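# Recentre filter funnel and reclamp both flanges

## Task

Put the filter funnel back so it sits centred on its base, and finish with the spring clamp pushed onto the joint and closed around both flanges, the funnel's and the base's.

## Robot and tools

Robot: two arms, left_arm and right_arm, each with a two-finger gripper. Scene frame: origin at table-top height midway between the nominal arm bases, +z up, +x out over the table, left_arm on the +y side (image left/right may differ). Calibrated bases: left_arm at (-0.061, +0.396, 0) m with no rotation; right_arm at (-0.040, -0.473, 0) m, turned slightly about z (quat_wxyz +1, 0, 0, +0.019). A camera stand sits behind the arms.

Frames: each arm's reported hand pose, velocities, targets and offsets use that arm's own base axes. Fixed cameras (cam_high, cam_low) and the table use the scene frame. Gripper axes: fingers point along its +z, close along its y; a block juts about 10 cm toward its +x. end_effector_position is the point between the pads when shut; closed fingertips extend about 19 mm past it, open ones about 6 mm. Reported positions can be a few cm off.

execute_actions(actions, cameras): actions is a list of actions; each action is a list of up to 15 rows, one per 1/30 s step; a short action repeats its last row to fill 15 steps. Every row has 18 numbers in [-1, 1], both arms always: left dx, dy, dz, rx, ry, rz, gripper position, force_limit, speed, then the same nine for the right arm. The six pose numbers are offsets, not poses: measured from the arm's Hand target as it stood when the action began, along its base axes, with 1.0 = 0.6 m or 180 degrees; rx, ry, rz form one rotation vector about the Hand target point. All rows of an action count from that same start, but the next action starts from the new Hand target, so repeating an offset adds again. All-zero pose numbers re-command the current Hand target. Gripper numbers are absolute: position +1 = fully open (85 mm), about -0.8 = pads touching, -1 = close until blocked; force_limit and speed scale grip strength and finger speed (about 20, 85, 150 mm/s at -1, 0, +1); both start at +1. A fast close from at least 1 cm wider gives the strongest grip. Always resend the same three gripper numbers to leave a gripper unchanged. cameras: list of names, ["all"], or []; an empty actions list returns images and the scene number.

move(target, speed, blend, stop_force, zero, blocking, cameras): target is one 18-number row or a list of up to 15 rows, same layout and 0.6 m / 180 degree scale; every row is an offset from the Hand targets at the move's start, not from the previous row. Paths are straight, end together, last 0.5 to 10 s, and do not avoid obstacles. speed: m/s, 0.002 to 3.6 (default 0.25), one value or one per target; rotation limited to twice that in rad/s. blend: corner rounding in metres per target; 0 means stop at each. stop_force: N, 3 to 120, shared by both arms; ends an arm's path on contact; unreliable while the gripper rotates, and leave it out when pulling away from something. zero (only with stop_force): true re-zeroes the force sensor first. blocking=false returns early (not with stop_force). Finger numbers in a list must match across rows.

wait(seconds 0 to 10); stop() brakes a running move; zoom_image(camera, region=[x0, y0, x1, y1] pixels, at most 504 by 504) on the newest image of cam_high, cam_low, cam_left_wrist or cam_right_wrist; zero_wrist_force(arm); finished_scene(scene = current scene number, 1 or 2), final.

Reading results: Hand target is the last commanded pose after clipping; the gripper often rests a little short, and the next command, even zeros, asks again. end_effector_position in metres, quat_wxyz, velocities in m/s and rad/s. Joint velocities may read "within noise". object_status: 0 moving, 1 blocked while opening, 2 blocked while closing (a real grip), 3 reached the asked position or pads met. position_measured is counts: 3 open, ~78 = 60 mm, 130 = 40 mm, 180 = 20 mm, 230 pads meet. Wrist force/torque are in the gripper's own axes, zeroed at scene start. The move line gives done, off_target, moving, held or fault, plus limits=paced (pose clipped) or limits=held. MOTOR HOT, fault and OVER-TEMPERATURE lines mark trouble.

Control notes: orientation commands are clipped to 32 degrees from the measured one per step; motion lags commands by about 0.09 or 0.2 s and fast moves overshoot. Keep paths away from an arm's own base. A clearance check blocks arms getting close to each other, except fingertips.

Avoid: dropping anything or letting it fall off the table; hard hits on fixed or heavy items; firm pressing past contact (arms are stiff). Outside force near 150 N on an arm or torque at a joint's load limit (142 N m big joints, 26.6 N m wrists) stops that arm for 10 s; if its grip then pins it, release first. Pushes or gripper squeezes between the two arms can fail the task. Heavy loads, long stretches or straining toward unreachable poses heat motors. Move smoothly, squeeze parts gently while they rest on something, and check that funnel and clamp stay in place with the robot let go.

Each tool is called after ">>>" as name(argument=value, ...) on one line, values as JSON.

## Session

>>> execute_actions(actions=[])

>>> zoom_image(camera="cam_high", region=[400, 130, 600, 350])

Scene clock: 0.00 s.
left_arm: end_effector_position=(+0.5103, -0.1067, +0.3489) position_measured=3 object_status=3 end_effector_quat_wxyz=(-0.437, +0.738, +0.494, +0.144) | right_arm: end_effector_position=(+0.2218, +0.5873, +0.2486) position_measured=3 object_status=3 end_effector_quat_wxyz=(-0.270, +0.748, +0.251, +0.552)
Joint positions: left_arm=[-0.708 -1.146 1.086 -0.645 -1.097 1.032] | right_arm=[4.932 -1.935 -2.247 0.595 0.605 -2.636]
Joint velocities: within noise
Joint torques (N m): no reading
Wrist force (N): no reading
Wrist torque (N m): no reading
Wrist force, peak (N): no reading
Hand target: left_arm +0.5103, -0.1067, +0.3489; -0.437, +0.738, +0.494, +0.144 | right_arm +0.2218, +0.5873, +0.2486; -0.270, +0.748, +0.251, +0.552
Tool commands: left_gripper/position=+1.0 left_gripper/force_limit=+1.0 left_gripper/speed=+1.0 right_gripper/position=+1.0 right_gripper/force_limit=+1.0 right_gripper/speed=+1.0
camera_calibration:
cam_left_wrist: T_world_to_cam=[[0.848782, -0.137837, -0.51046, -0.262336], [-0.372908, -0.840477, -0.393113, 0.253383], [-0.374844, 0.524022, -0.764783, 0.643246], [0, 0, 0, 1]] pos_world=[0.558272, -0.160272, 0.45764]
cam_right_wrist: T_world_to_cam=[[0.663709, -0.738794, -0.116936, 0.323312], [-0.482459, -0.303366, -0.821707, 0.509859], [0.571597, 0.601791, -0.557785, -0.211591], [0, 0, 0, 1]] pos_world=[0.152346, 0.520869, 0.338739]

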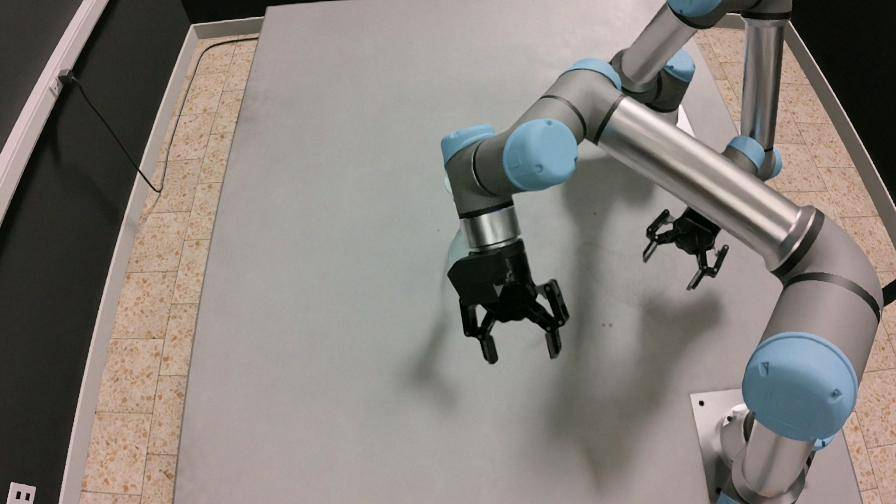

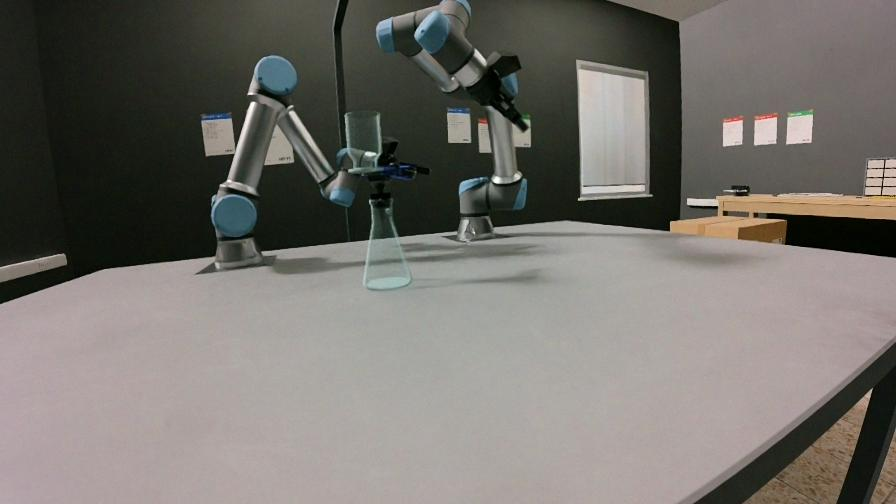

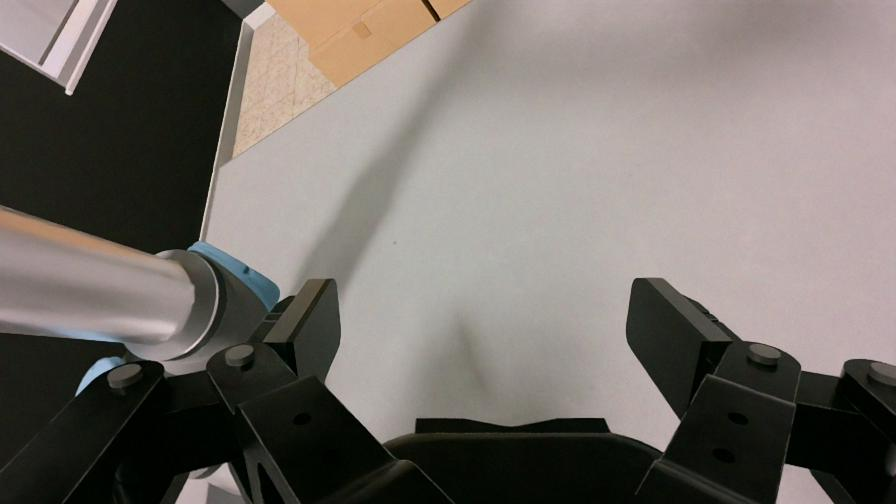

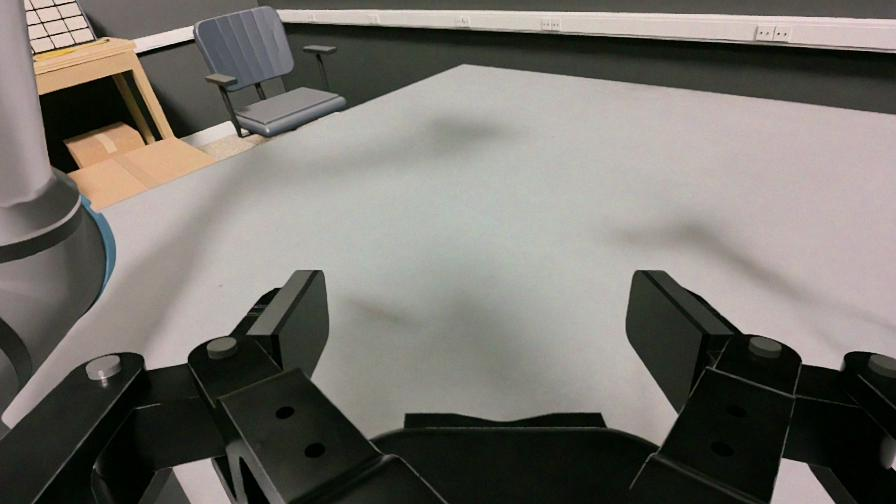

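Scaled by 2.291.

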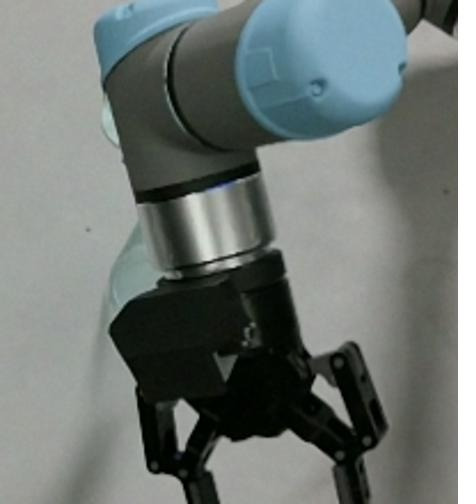

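>>> move(target=[0,0,0.1,-0.306,-0.015,-0.130,1,-1,-1,0.047,-0.562,0.086,0.058,-0.0704,0.255,1,-1,-1], speed=0.4)

>>> move(target=[-0.105,-0.363,-0.05,-0.2055,-0.186,0,1,-1,-1,0.529,-0.1,0,0,0,0,1,-1,-1], speed=0.4, cameras=["all"])

Scene clock: 2.57 s.
left_arm: end_effector_position=(+0.5102, -0.1067, +0.4089) position_measured=3 object_status=3 end_effector_quat_wxyz=(-0.001, +0.933, +0.360, +0.000) | right_arm: end_effector_position=(+0.2500, +0.2501, +0.3002) position_measured=3 object_status=3 end_effector_quat_wxyz=(+0.500, -0.501, -0.499, -0.500) end_effector_velocity=(-0.001, +0.000, +0.000) end_effector_angular_velocity=(+0.000, +0.001, +0.005)
Joint positions: left_arm=[-0.465 -1.523 1.321 -1.367 -1.569 1.939] | right_arm=[3.678 -1.803 -2.617 1.279 2.603 -3.14]
Joint velocities: left_arm=[within noise] | right_arm=[0 0 0 0 0.005 0.001]
Joint torques (N m): left_arm=[-5.43 -14.7 -39.6 -4.03 -2.22 1.01] | right_arm=[-8.04 19.15 16.37 2.43 2.92 -0.89]
Wrist force (N): left_arm=[-3.0 -0.5 -0.2] | right_arm=[-0.3 0.0 -0.1]
Wrist torque (N m): left_arm=[-0.24 0.40 0.16] | right_arm=[-0.05 0.03 -0.16]
Wrist force, peak (N): left_arm=[-3.3 -0.5 -0.2] | right_arm=[-0.2 1.1 -2.7]
Hand target: left_arm +0.5103, -0.1067, +0.4089; -0.001, +0.933, +0.360, +0.000 | right_arm +0.2500, +0.2501, +0.3002; +0.500, -0.501, -0.499, -0.500
Off the commanded pose: left_arm 0.000 m, 0 deg | right_arm 0.000 m, 0 deg.
move: done

Scene clock: 3.53 s.
left_arm: end_effector_position=(+0.4874, -0.1860, +0.3981) position_measured=3 object_status=3 end_effector_quat_wxyz=(+0.147, +0.921, +0.356, +0.057) | right_arm: end_effector_position=(+0.3158, +0.2355, +0.3001) position_measured=3 object_status=3 end_effector_quat_wxyz=(+0.498, -0.502, -0.498, -0.502)
Joint positions: left_arm=[-0.584 -1.699 1.627 -1.806 -1.647 1.809] | right_arm=[3.511 -1.903 -2.427 1.19 2.764 -3.139]
Joint torques (N m): left_arm=[3.65 -17.25 -20.25 -5.52 -0.41 -1.06] | right_arm=[2.14 33.98 19.09 3.06 -2.52 -0.98]
Wrist force (N): left_arm=[-3.9 0.3 -0.5] | right_arm=[-0.7 -0.4 -0.5]
Wrist torque (N m): left_arm=[-0.23 0.50 0.04] | right_arm=[-0.09 0.08 -0.16]
Wrist force, peak (N): left_arm=[-5.8 0.1 -0.2] | right_arm=[0.9 8.9 0.2]
Hand target: left_arm +0.4873, -0.1861, +0.3980; +0.147, +0.921, +0.356, +0.057 (not the last commanded pose) | right_arm +0.3159, +0.2355, +0.3001; +0.498, -0.502, -0.498, -0.502 (not the last commanded pose)
Off the commanded pose: left_arm 0.145 m, 32 deg | right_arm 0.256 m, 0 deg.
move: held (right_arm; a check stopped the path), off_target (left_arm; braked when a check withheld steps of right_arm); limits=held
pose unreachable (right arm): on one or more control steps of this call, first in action 0 (counted from 0), this arm could not follow its commanded pose, so it was not sent that pose on those steps. It may still have moved: this result reports where it is.
cause: moving toward the commanded pose would bring two parts of the arm too close to each other (its gripper and another part of the arm, with joints 4 (wrist 1) to 6 (wrist 3) between them, 3 mm apart when it was first held).
camera_calibration:
cam_left_wrist: T_world_to_cam=[[0.629074, -0.712592, 0.31061, -0.55543], [-0.774264, -0.538847, 0.331901, 0.160608], [-0.0691384, -0.449285, -0.890709, 0.433836], [0, 0, 0, 1]] pos_world=[0.503755, -0.114336, 0.505638]
cam_right_wrist: T_world_to_cam=[[0.999694, -0.024113, 0.00560787, -0.304194], [-0.00287413, -0.338032, -0.94113, 0.383405], [0.0245891, 0.940825, -0.337998, 0.00205478], [0, 0, 0, 1]] pos_world=[0.305153, 0.120335, 0.363234]

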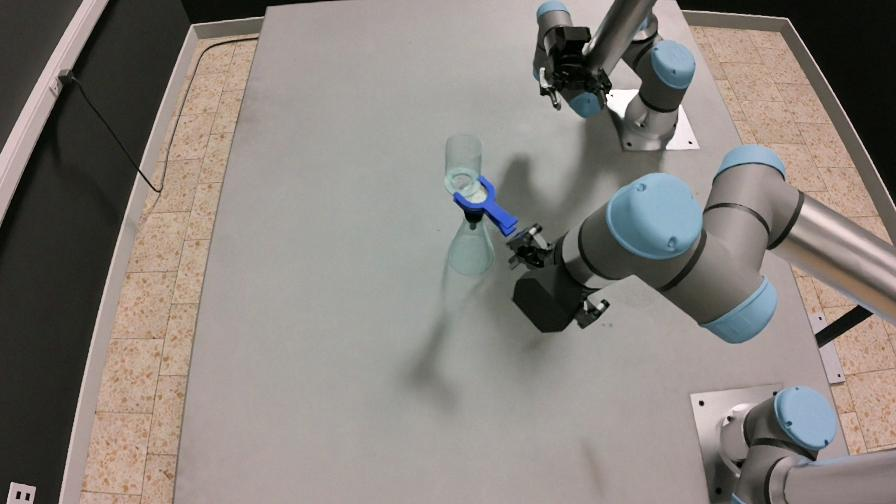

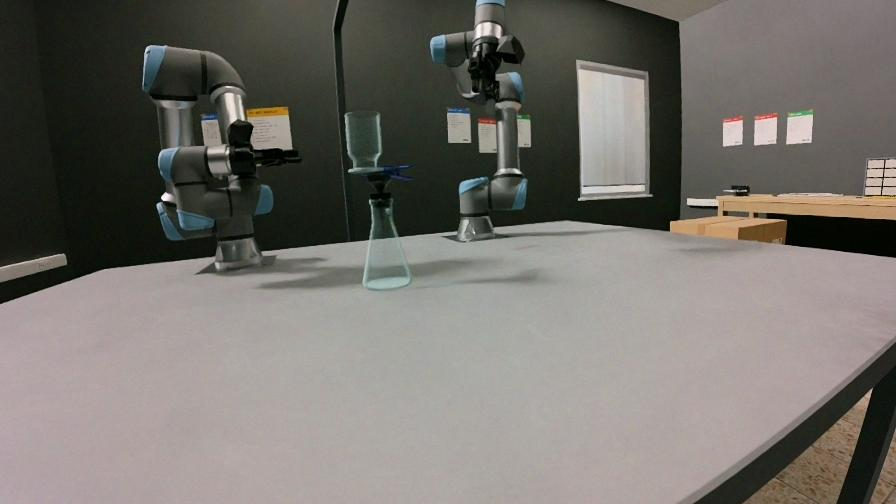

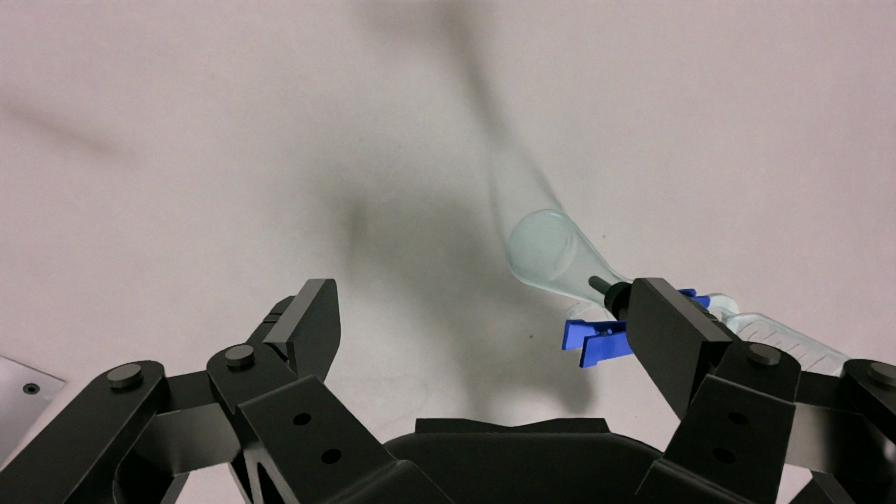

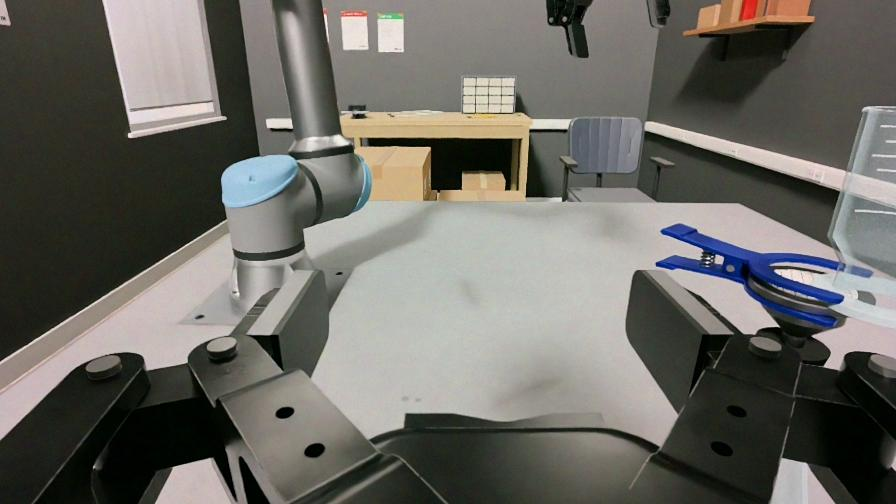

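>>> move(target=[-0.067,-0.232,-0.03,-0.131,-0.119,0,1,-1,-1,0.275,-0.008,0.013,0,0,-0.167,1,-1,-1], speed=0.3, cameras=["all"])

>>> zoom_image(camera="cam_right_wrist", region=[350, 50, 650, 300])

>>> zoom_image(camera="cam_left_wrist", region=[350, 0, 650, 250])

Scene clock: 5.43 s.
left_arm: end_effector_position=(+0.4472, -0.3252, +0.3799) position_measured=3 object_status=3 end_effector_quat_wxyz=(+0.394, +0.846, +0.326, +0.152) end_effector_velocity=(+0.001, +0.000, +0.002) end_effector_angular_velocity=(-0.007, -0.003, +0.003) | right_arm: end_effector_position=(+0.4808, +0.2308, +0.3079) position_measured=3 object_status=3 end_effector_quat_wxyz=(-0.351, +0.614, +0.350, +0.614)
Joint positions: left_arm=[-0.895 -1.82 2.092 -2.713 -1.523 1.532] | right_arm=[3.558 -1.934 -2.321 1.113 2.192 -3.14]
Joint velocities: left_arm=[0.001 -0.001 -0.001 -0.006 0 -0.002] | right_arm=[within noise]
Joint torques (N m): left_arm=[-3.94 -23.76 -30.37 -5.32 -1.18 -0.81] | right_arm=[-8.01 37.73 1.48 4.01 -1.87 -1.35]
Wrist force (N): left_arm=[-4.4 2.1 -0.3] | right_arm=[-0.9 -0.1 -0.1]
Wrist torque (N m): left_arm=[0.06 0.65 0.06] | right_arm=[-0.06 0.11 0.01]
Wrist force, peak (N): left_arm=[-6.5 1.6 0.3] | right_arm=[-0.7 -1.8 -0.4]
Hand target: left_arm +0.4471, -0.3253, +0.3800; +0.394, +0.846, +0.326, +0.152 | right_arm +0.4809, +0.2307, +0.3079; -0.351, +0.614, +0.350, +0.614
Off the commanded pose: left_arm 0.000 m, 0 deg | right_arm 0.000 m, 0 deg.
move: done
camera_calibration:
cam_left_wrist: T_world_to_cam=[[0.42278, -0.485406, 0.76527, -0.630315], [-0.879679, -0.422739, 0.217845, 0.188786], [0.217766, -0.765293, -0.605727, 0.0129854], [0, 0, 0, 1]] pos_world=[0.429727, -0.216214, 0.449101]
cam_right_wrist: T_world_to_cam=[[0.853349, -0.52131, 0.00565, -0.284241], [-0.171721, -0.291294, -0.941095, 0.459894], [0.492248, 0.802112, -0.338095, -0.187745], [0, 0, 0, 1]] pos_world=[0.413947, 0.13638, 0.370935]

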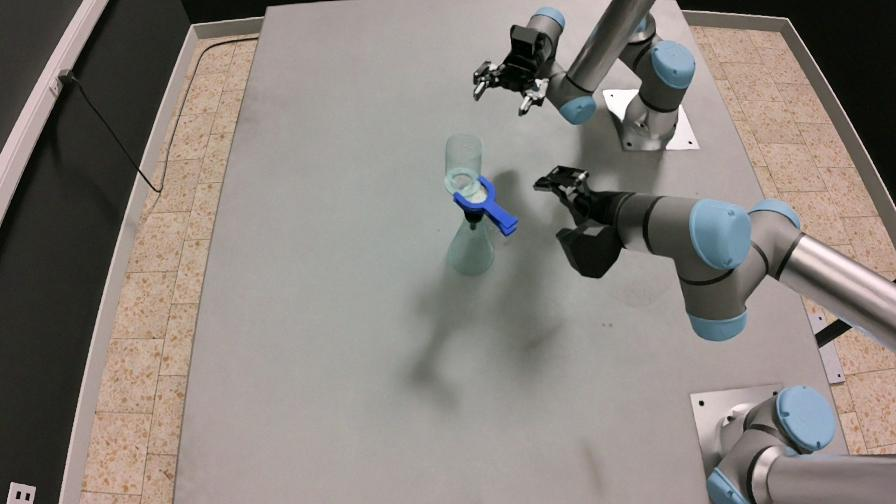

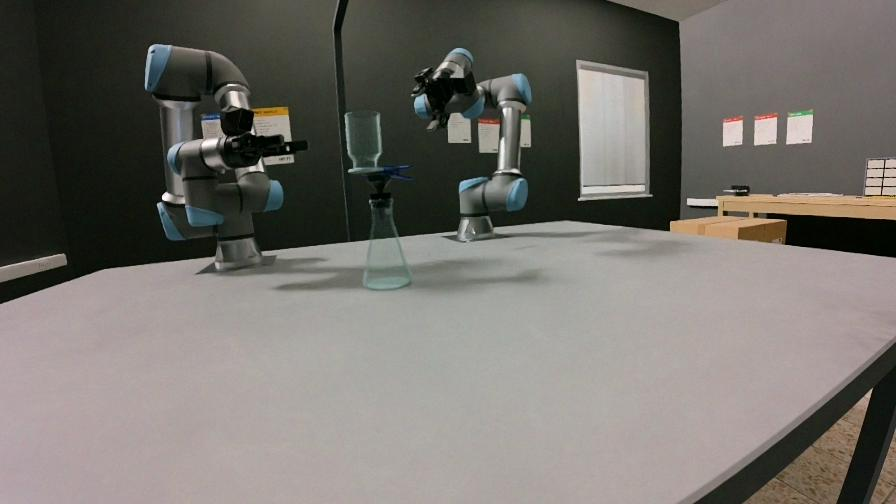

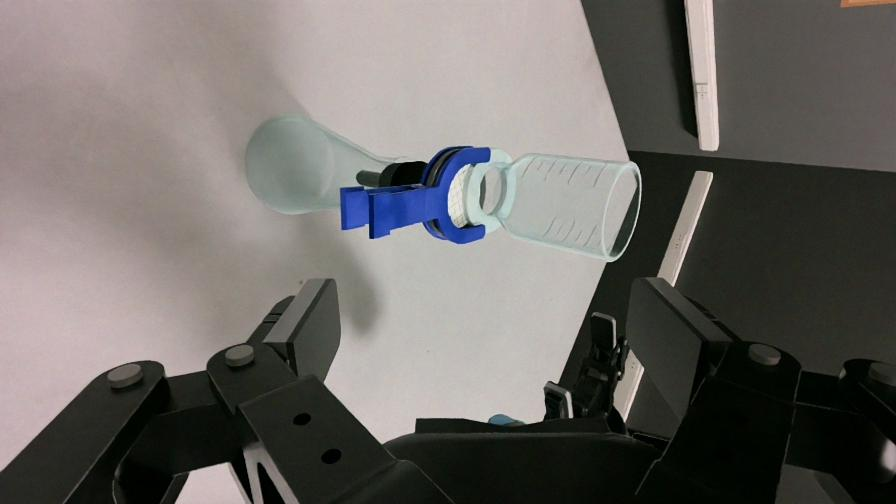

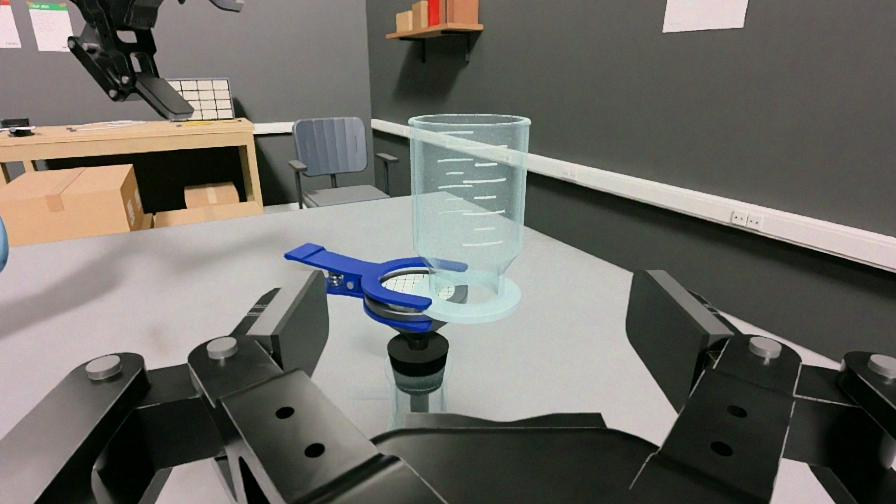

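Scaled by 1.680.

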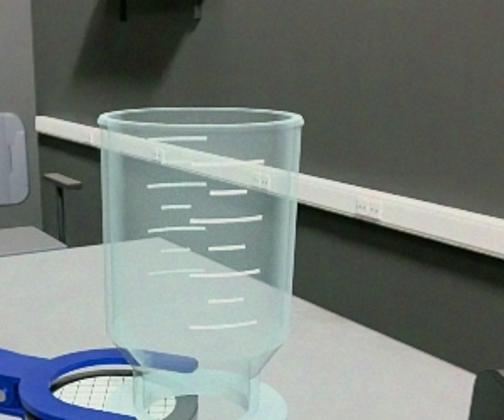

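Scaled by 1.680.

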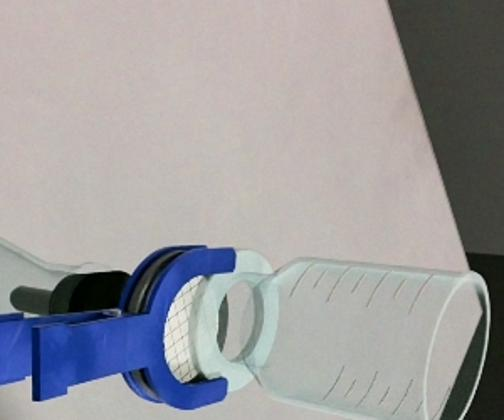

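>>> move(target=[-0.017,0.023,-0.238,-0.173,-0.140,-0.034,1,-1,-1,0.089,0.141,0,0,0,0,1,-1,-1], cameras=["cam_high","cam_left_wrist","cam_right_wrist"])

>>> zoom_image(camera="cam_right_wrist", region=[270, 100, 650, 420])

>>> zoom_image(camera="cam_left_wrist", region=[330, 50, 680, 350])

Scene clock: 8.50 s.
left_arm: end_effector_position=(+0.4370, -0.3114, +0.2373) position_measured=3 object_status=3 end_effector_quat_wxyz=(+0.673, +0.673, +0.218, +0.218) end_effector_velocity=(-0.001, +0.000, +0.000) end_effector_angular_velocity=(-0.003, -0.003, -0.001) | right_arm: end_effector_position=(+0.5343, +0.3153, +0.3079) position_measured=3 object_status=3 end_effector_quat_wxyz=(-0.351, +0.614, +0.350, +0.614)
Joint positions: left_arm=[-0.799 -1.027 2.46 -4.575 -1.716 1.571] | right_arm=[3.698 -2.031 -2.135 1.025 2.053 -3.14]
Joint velocities: left_arm=[-0.001 0.003 0 -0.007 0 0] | right_arm=[within noise]
Joint torques (N m): left_arm=[-10.61 -16.5 8.63 -4.22 2.16 1.18] | right_arm=[-7.97 44.8 4.34 4.35 2.96 -1.57]
Wrist force (N): left_arm=[-4.5 3.1 0.6] | right_arm=[-0.8 -0.2 0.5]
Wrist torque (N m): left_arm=[0.29 0.60 0.09] | right_arm=[-0.08 0.09 0.03]
Wrist force, peak (N): left_arm=[-4.7 3.7 -1.3] | right_arm=[-0.7 -0.4 -1.3]
Hand target: left_arm +0.4369, -0.3115, +0.2372; +0.673, +0.673, +0.218, +0.218 | right_arm +0.5343, +0.3153, +0.3079; -0.351, +0.614, +0.350, +0.614
Off the commanded pose: left_arm 0.000 m, 0 deg | right_arm 0.000 m, 0 deg.
move: done
camera_calibration:
cam_left_wrist: T_world_to_cam=[[-0.0100814, -0.00729155, 0.999923, -0.227861], [-0.965115, -0.261567, -0.0116378, 0.358661], [0.261631, -0.965158, -0.00440025, -0.284677], [0, 0, 0, 1]] pos_world=[0.418332, -0.182606, 0.230765]
cam_right_wrist: T_world_to_cam=[[0.853148, -0.521639, 0.00564947, -0.285539], [-0.171837, -0.291233, -0.941093, 0.493748], [0.492556, 0.80192, -0.338102, -0.281989], [0, 0, 0, 1]] pos_world=[0.467347, 0.22098, 0.370935]
Images, in order (width x height): cam_high 896x504, cam_left_wrist 896x504, cam_right_wrist 896x504.

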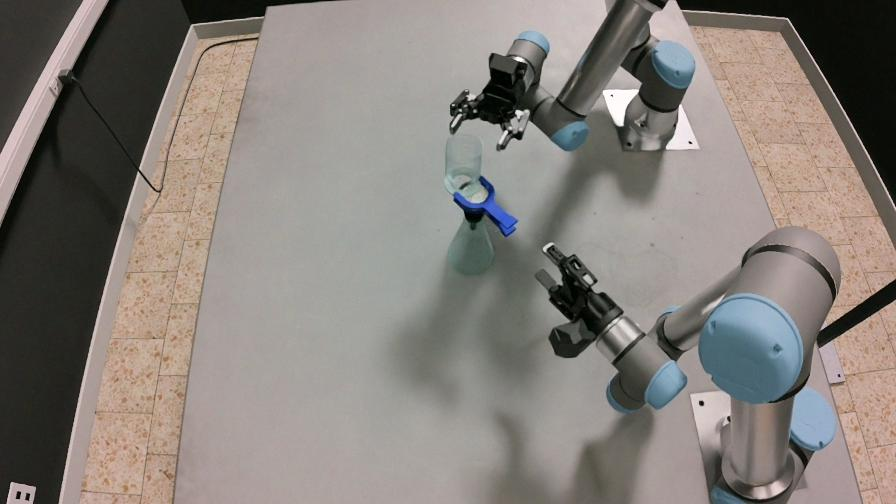

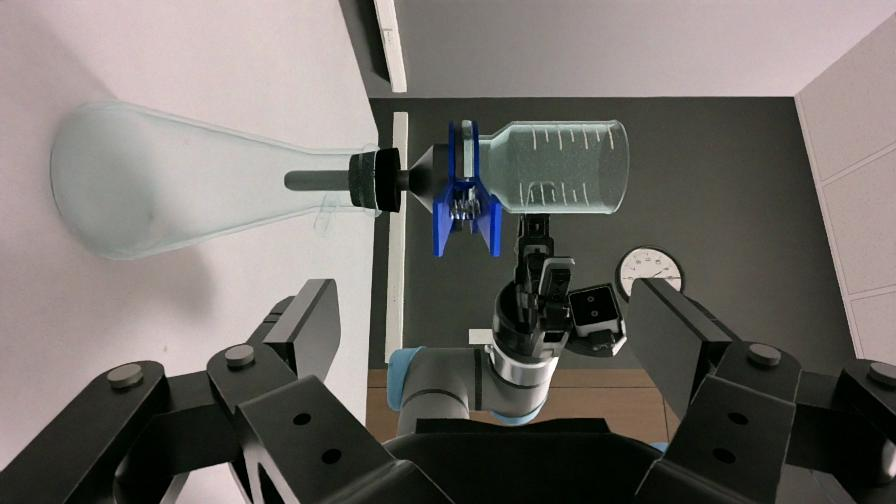

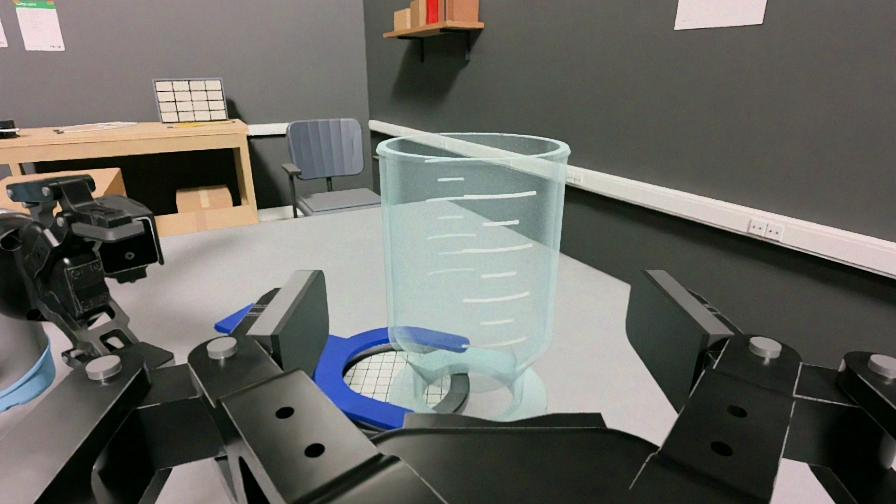

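Scaled by 1.326.

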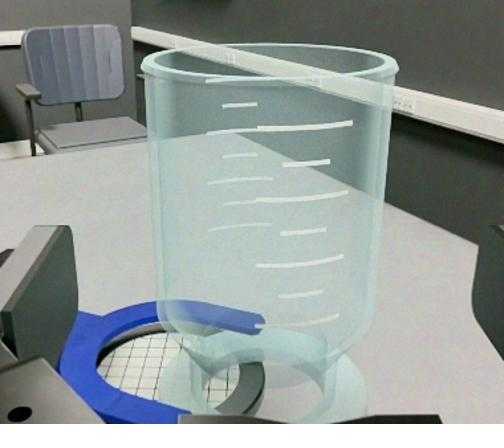

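Scaled by 1.440.

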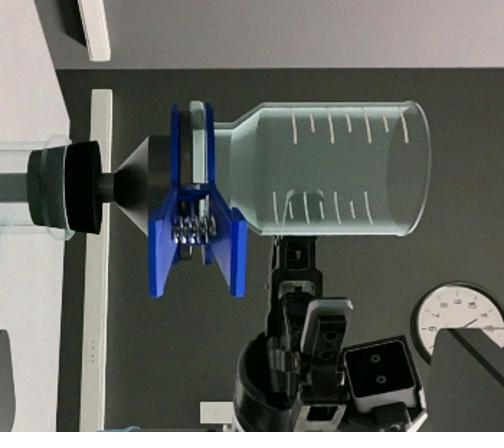

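>>> move(target=[0.094,-0.138,-0.003,0,0,0,1,-1,-1,0.053,0.093,0,0,0,0,1,-1,-1], speed=0.12)

>>> move(target=[0,0,0,0,0,0,1,-1,-1,0,0,0,0,0,0,-1,-1,-1], cameras=["all"])

>>> zoom_image(camera="cam_left_wrist", region=[320, 120, 660, 400])

Scene clock: 10.23 s.
left_arm: end_effector_position=(+0.4933, -0.3943, +0.2353) position_measured=3 object_status=3 end_effector_quat_wxyz=(+0.673, +0.673, +0.218, +0.218) | right_arm: end_effector_position=(+0.5661, +0.3711, +0.3079) position_measured=3 object_status=3 end_effector_quat_wxyz=(-0.351, +0.614, +0.350, +0.614)
Joint positions: left_arm=[-0.846 -0.953 2.212 -4.401 -1.67 1.571] | right_arm=[3.766 -2.102 -1.997 0.959 1.984 -3.14]
Joint torques (N m): left_arm=[10.58 -45.13 -4.85 -2.59 -2.73 0.59] | right_arm=[-8.22 49.22 8.91 4.38 3.09 -1.44]
Wrist force (N): left_arm=[-4.3 2.6 0.4] | right_arm=[-1.1 -0.2 -0.1]
Wrist torque (N m): left_arm=[0.22 0.54 0.11] | right_arm=[-0.09 0.13 0.02]
Wrist force, peak (N): left_arm=[-4.6 3.4 0.7] | right_arm=[-1.0 -0.3 -1.4]
Hand target: left_arm +0.4933, -0.3943, +0.2354; +0.673, +0.673, +0.218, +0.218 | right_arm +0.5661, +0.3711, +0.3079; -0.351, +0.614, +0.350, +0.614
Off the commanded pose: left_arm 0.000 m, 0 deg | right_arm 0.000 m, 0 deg.
move: done

Scene clock: 11.57 s.
left_arm: end_effector_position=(+0.4933, -0.3943, +0.2354) position_measured=3 object_status=3 end_effector_quat_wxyz=(+0.673, +0.673, +0.218, +0.218) | right_arm: end_effector_position=(+0.5661, +0.3711, +0.3079) position_measured=59 object_status=2 end_effector_quat_wxyz=(-0.351, +0.614, +0.350, +0.614)
Joint positions: left_arm=[-0.846 -0.953 2.212 -4.4 -1.67 1.571] | right_arm=[3.766 -2.102 -1.997 0.959 1.984 -3.14]
Joint torques (N m): left_arm=[10.23 -44.62 -20.97 -0.3 -2.61 0.47] | right_arm=[-5.02 48.15 5.85 3.97 2.71 -1.39]
Wrist force (N): left_arm=[-4.2 2.5 0.4] | right_arm=[-0.6 -0.2 -1.3]
Wrist torque (N m): left_arm=[0.21 0.53 0.11] | right_arm=[-0.06 0.11 0.05]
Wrist force, peak (N): left_arm=[-4.4 2.7 0.4] | right_arm=[-1.8 0.5 -0.3]
Hand target: left_arm +0.4933, -0.3943, +0.2354; +0.673, +0.673, +0.218, +0.218 | right_arm +0.5661, +0.3711, +0.3079; -0.351, +0.614, +0.350, +0.614
Off the commanded pose: left_arm 0.000 m, 0 deg | right_arm 0.000 m, 0 deg.
move: done
camera_calibration:
cam_left_wrist: T_world_to_cam=[[-0.00995894, -0.00735896, 0.999923, -0.226073], [-0.965167, -0.261381, -0.0115364, 0.391464], [0.261445, -0.965208, -0.00449955, -0.379259], [0, 0, 0, 1]] pos_world=[0.474732, -0.265406, 0.228865]
cam_right_wrist: T_world_to_cam=[[0.853163, -0.521613, 0.0057286, -0.283659], [-0.171718, -0.291202, -0.941124, 0.515471], [0.492571, 0.801949, -0.338013, -0.342334], [0, 0, 0, 1]] pos_world=[0.499146, 0.27668, 0.371034]

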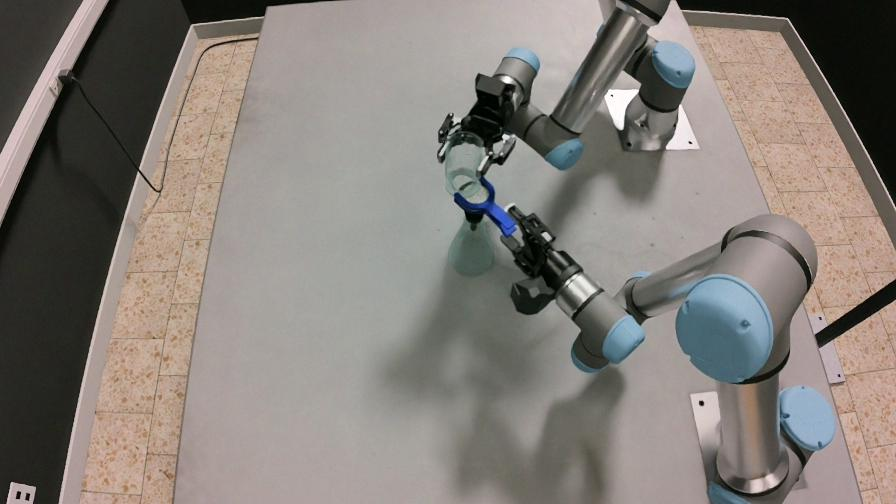

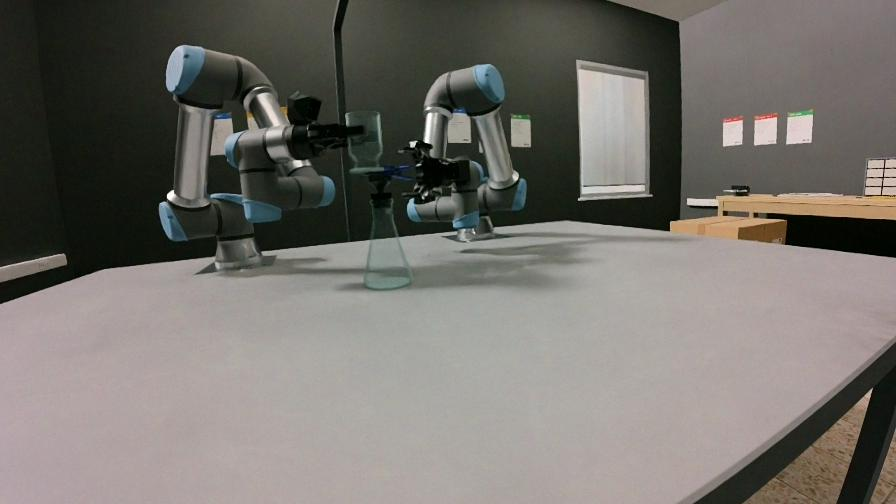

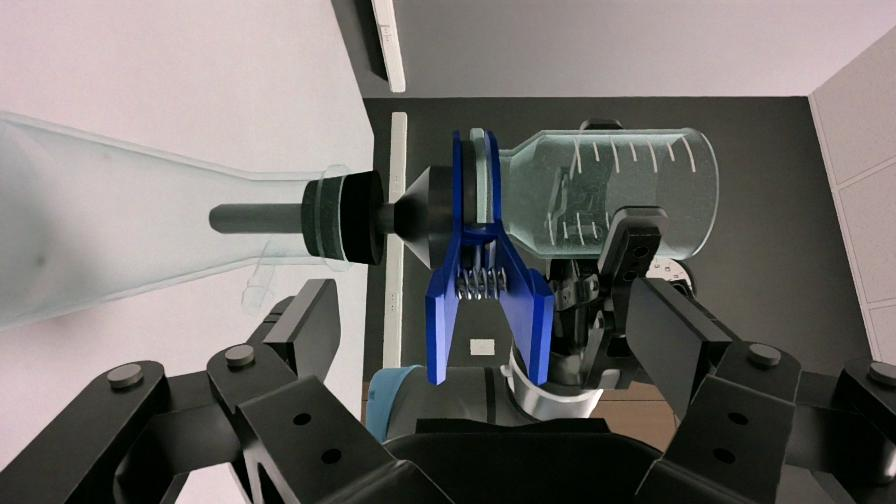

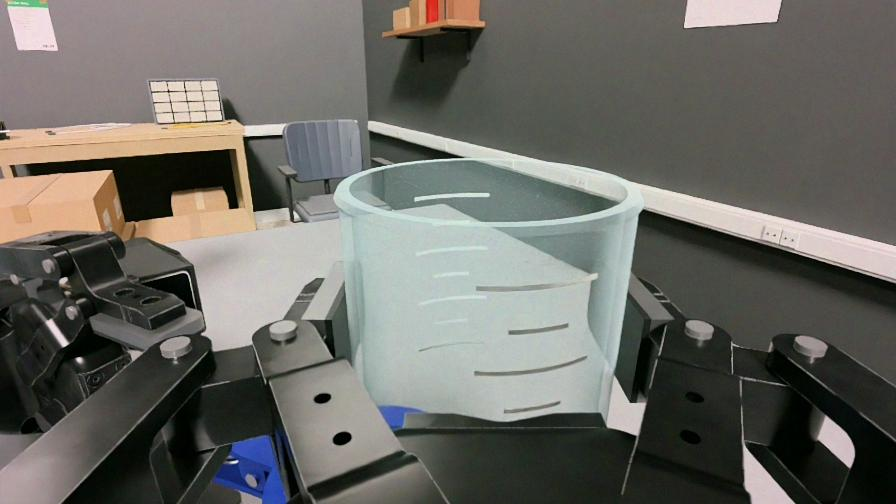

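Scaled by 1.482.

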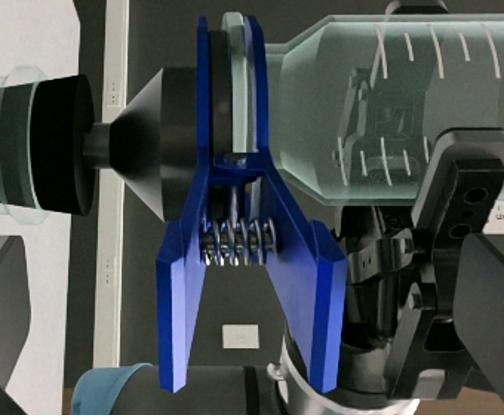

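>>> move(target=[0,0,0.0017,0,0,0,1,-1,-1,0,0,0,0,0,0,-1,-1,-1])

>>> move(target=[0,0,0,0,0,0,-1,-1,-1,0,0,0,0,0,0,-1,-1,-1], cameras=["cam_high","cam_left_wrist","cam_low"])

>>> zoom_image(camera="cam_left_wrist", region=[420, 110, 560, 290])

>>> zoom_image(camera="cam_high", region=[430, 130, 530, 230])

>>> zoom_image(camera="cam_low", region=[340, 140, 410, 210])

Scene clock: 12.43 s.
left_arm: end_effector_position=(+0.4934, -0.3943, +0.2365) position_measured=3 object_status=3 end_effector_quat_wxyz=(+0.673, +0.673, +0.218, +0.218) | right_arm: end_effector_position=(+0.5661, +0.3711, +0.3079) position_measured=59 object_status=2 end_effector_quat_wxyz=(-0.351, +0.614, +0.350, +0.614)
Joint positions: left_arm=[-0.846 -0.956 2.212 -4.398 -1.67 1.571] | right_arm=[3.766 -2.102 -1.997 0.959 1.984 -3.14]
Joint torques (N m): left_arm=[10.12 -41.34 4.89 -0.96 -2.68 0.57] | right_arm=[-1.44 46.99 6.12 3.39 2.33 -1.42]
Wrist force (N): left_arm=[-4.1 2.5 0.8] | right_arm=[-0.5 -0.2 -1.4]
Wrist torque (N m): left_arm=[0.21 0.52 0.11] | right_arm=[-0.06 0.09 0.05]
Wrist force, peak (N): left_arm=[-4.3 2.8 0.5] | right_arm=[-0.6 0.0 -1.5]
Hand target: left_arm +0.4933, -0.3943, +0.2364; +0.673, +0.673, +0.218, +0.218 | right_arm +0.5661, +0.3711, +0.3079; -0.351, +0.614, +0.350, +0.614
Off the commanded pose: left_arm 0.000 m, 0 deg | right_arm 0.000 m, 0 deg.
move: done

Scene clock: 16.43 s.
left_arm: end_effector_position=(+0.4933, -0.3942, +0.2364) position_measured=197 object_status=2 end_effector_quat_wxyz=(+0.673, +0.673, +0.218, +0.218) | right_arm: end_effector_position=(+0.5661, +0.3711, +0.3079) position_measured=59 object_status=2 end_effector_quat_wxyz=(-0.351, +0.614, +0.350, +0.614)
Joint positions: left_arm=[-0.846 -0.956 2.212 -4.398 -1.67 1.571] | right_arm=[3.766 -2.102 -1.997 0.959 1.984 -3.14]
Joint torques (N m): left_arm=[6.44 -43.15 -22.07 -3.84 -2.36 0.4] | right_arm=[5.86 40.37 6.6 0.46 0.25 -1.16]
Wrist force (N): left_arm=[-4.1 2.0 0.2] | right_arm=[-2.9 -0.2 0.1]
Wrist torque (N m): left_arm=[0.27 0.52 0.11] | right_arm=[-0.08 0.19 0.02]
Wrist force, peak (N): left_arm=[-4.4 -3.4 -3.6] | right_arm=[4.0 3.9 -1.9]
Hand target: left_arm +0.4933, -0.3943, +0.2364; +0.673, +0.673, +0.218, +0.218 | right_arm +0.5661, +0.3711, +0.3079; -0.351, +0.614, +0.350, +0.614
Off the commanded pose: left_arm 0.000 m, 0 deg | right_arm 0.000 m, 0 deg.
move: done
camera_calibration:
cam_left_wrist: T_world_to_cam=[[-0.00993186, -0.00745521, 0.999923, -0.227111], [-0.965167, -0.261379, -0.0115354, 0.391476], [0.261445, -0.965207, -0.00459954, -0.379231], [0, 0, 0, 1]] pos_world=[0.474733, -0.265406, 0.229865]
Images, in order (width x height): cam_high 896x504, cam_low 896x504, cam_left_wrist 896x504.

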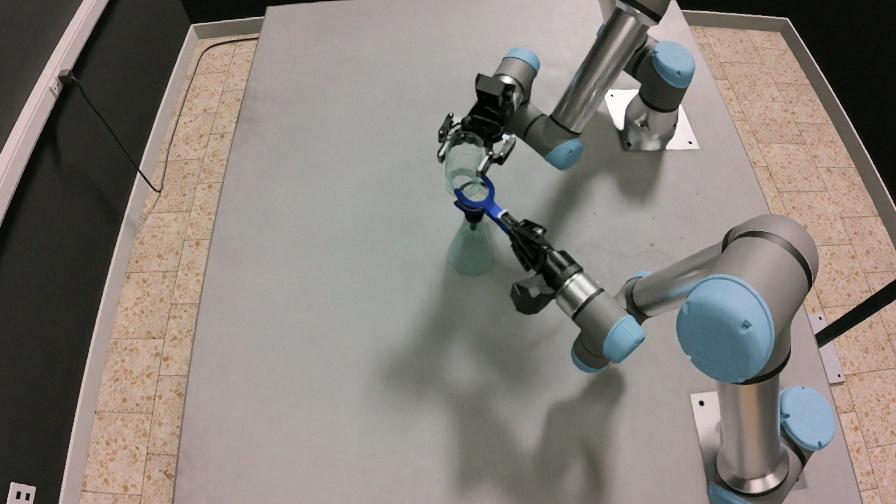

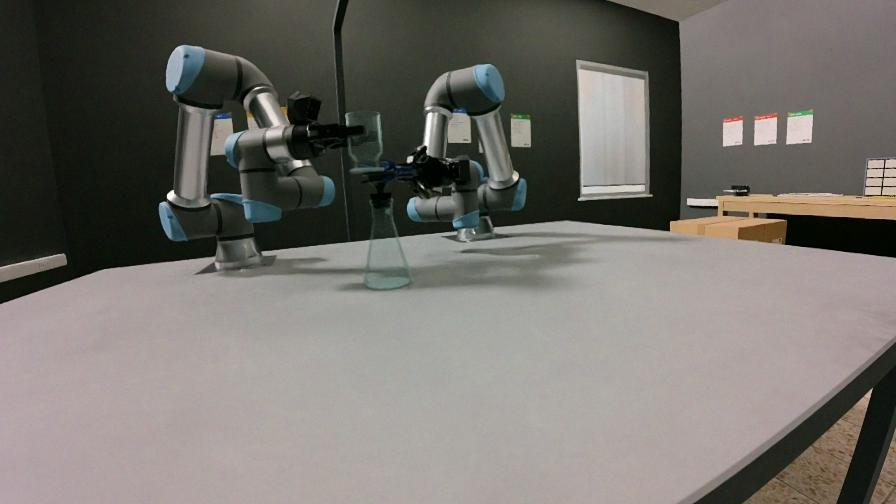

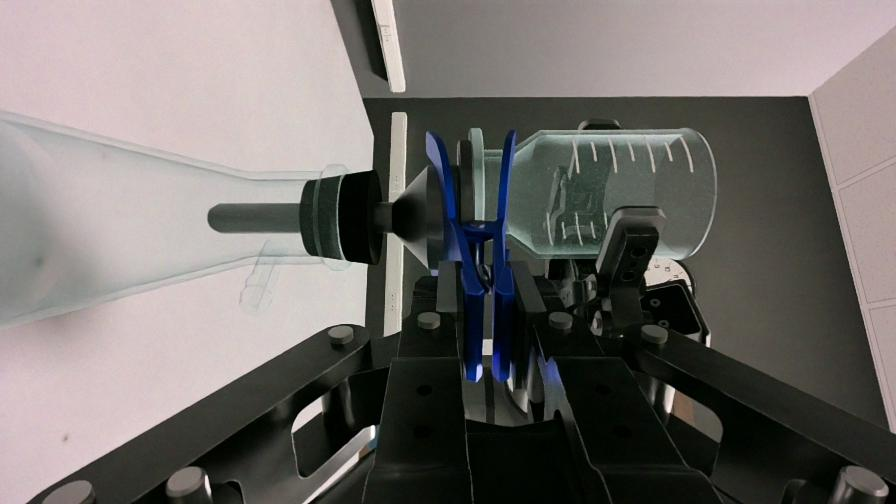

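Scaled by 2.800.

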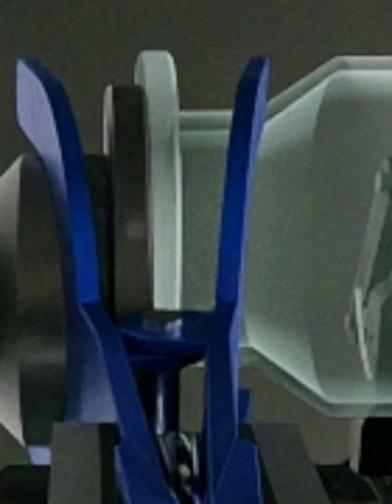

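Scaled by 5.040.

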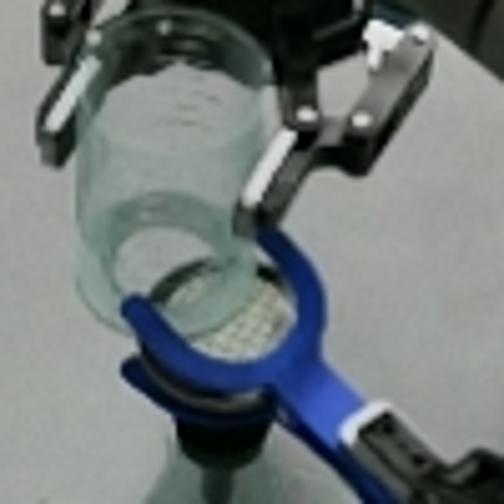

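Scaled by 7.200.

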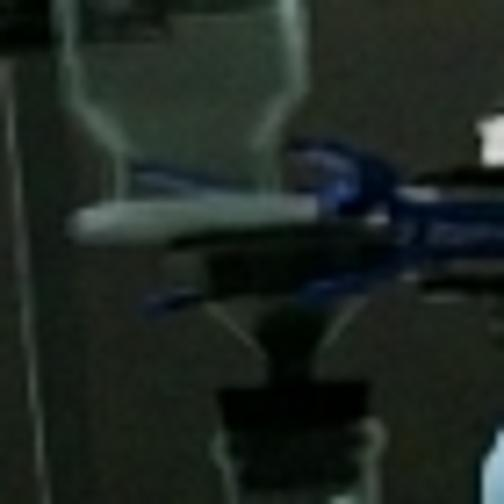

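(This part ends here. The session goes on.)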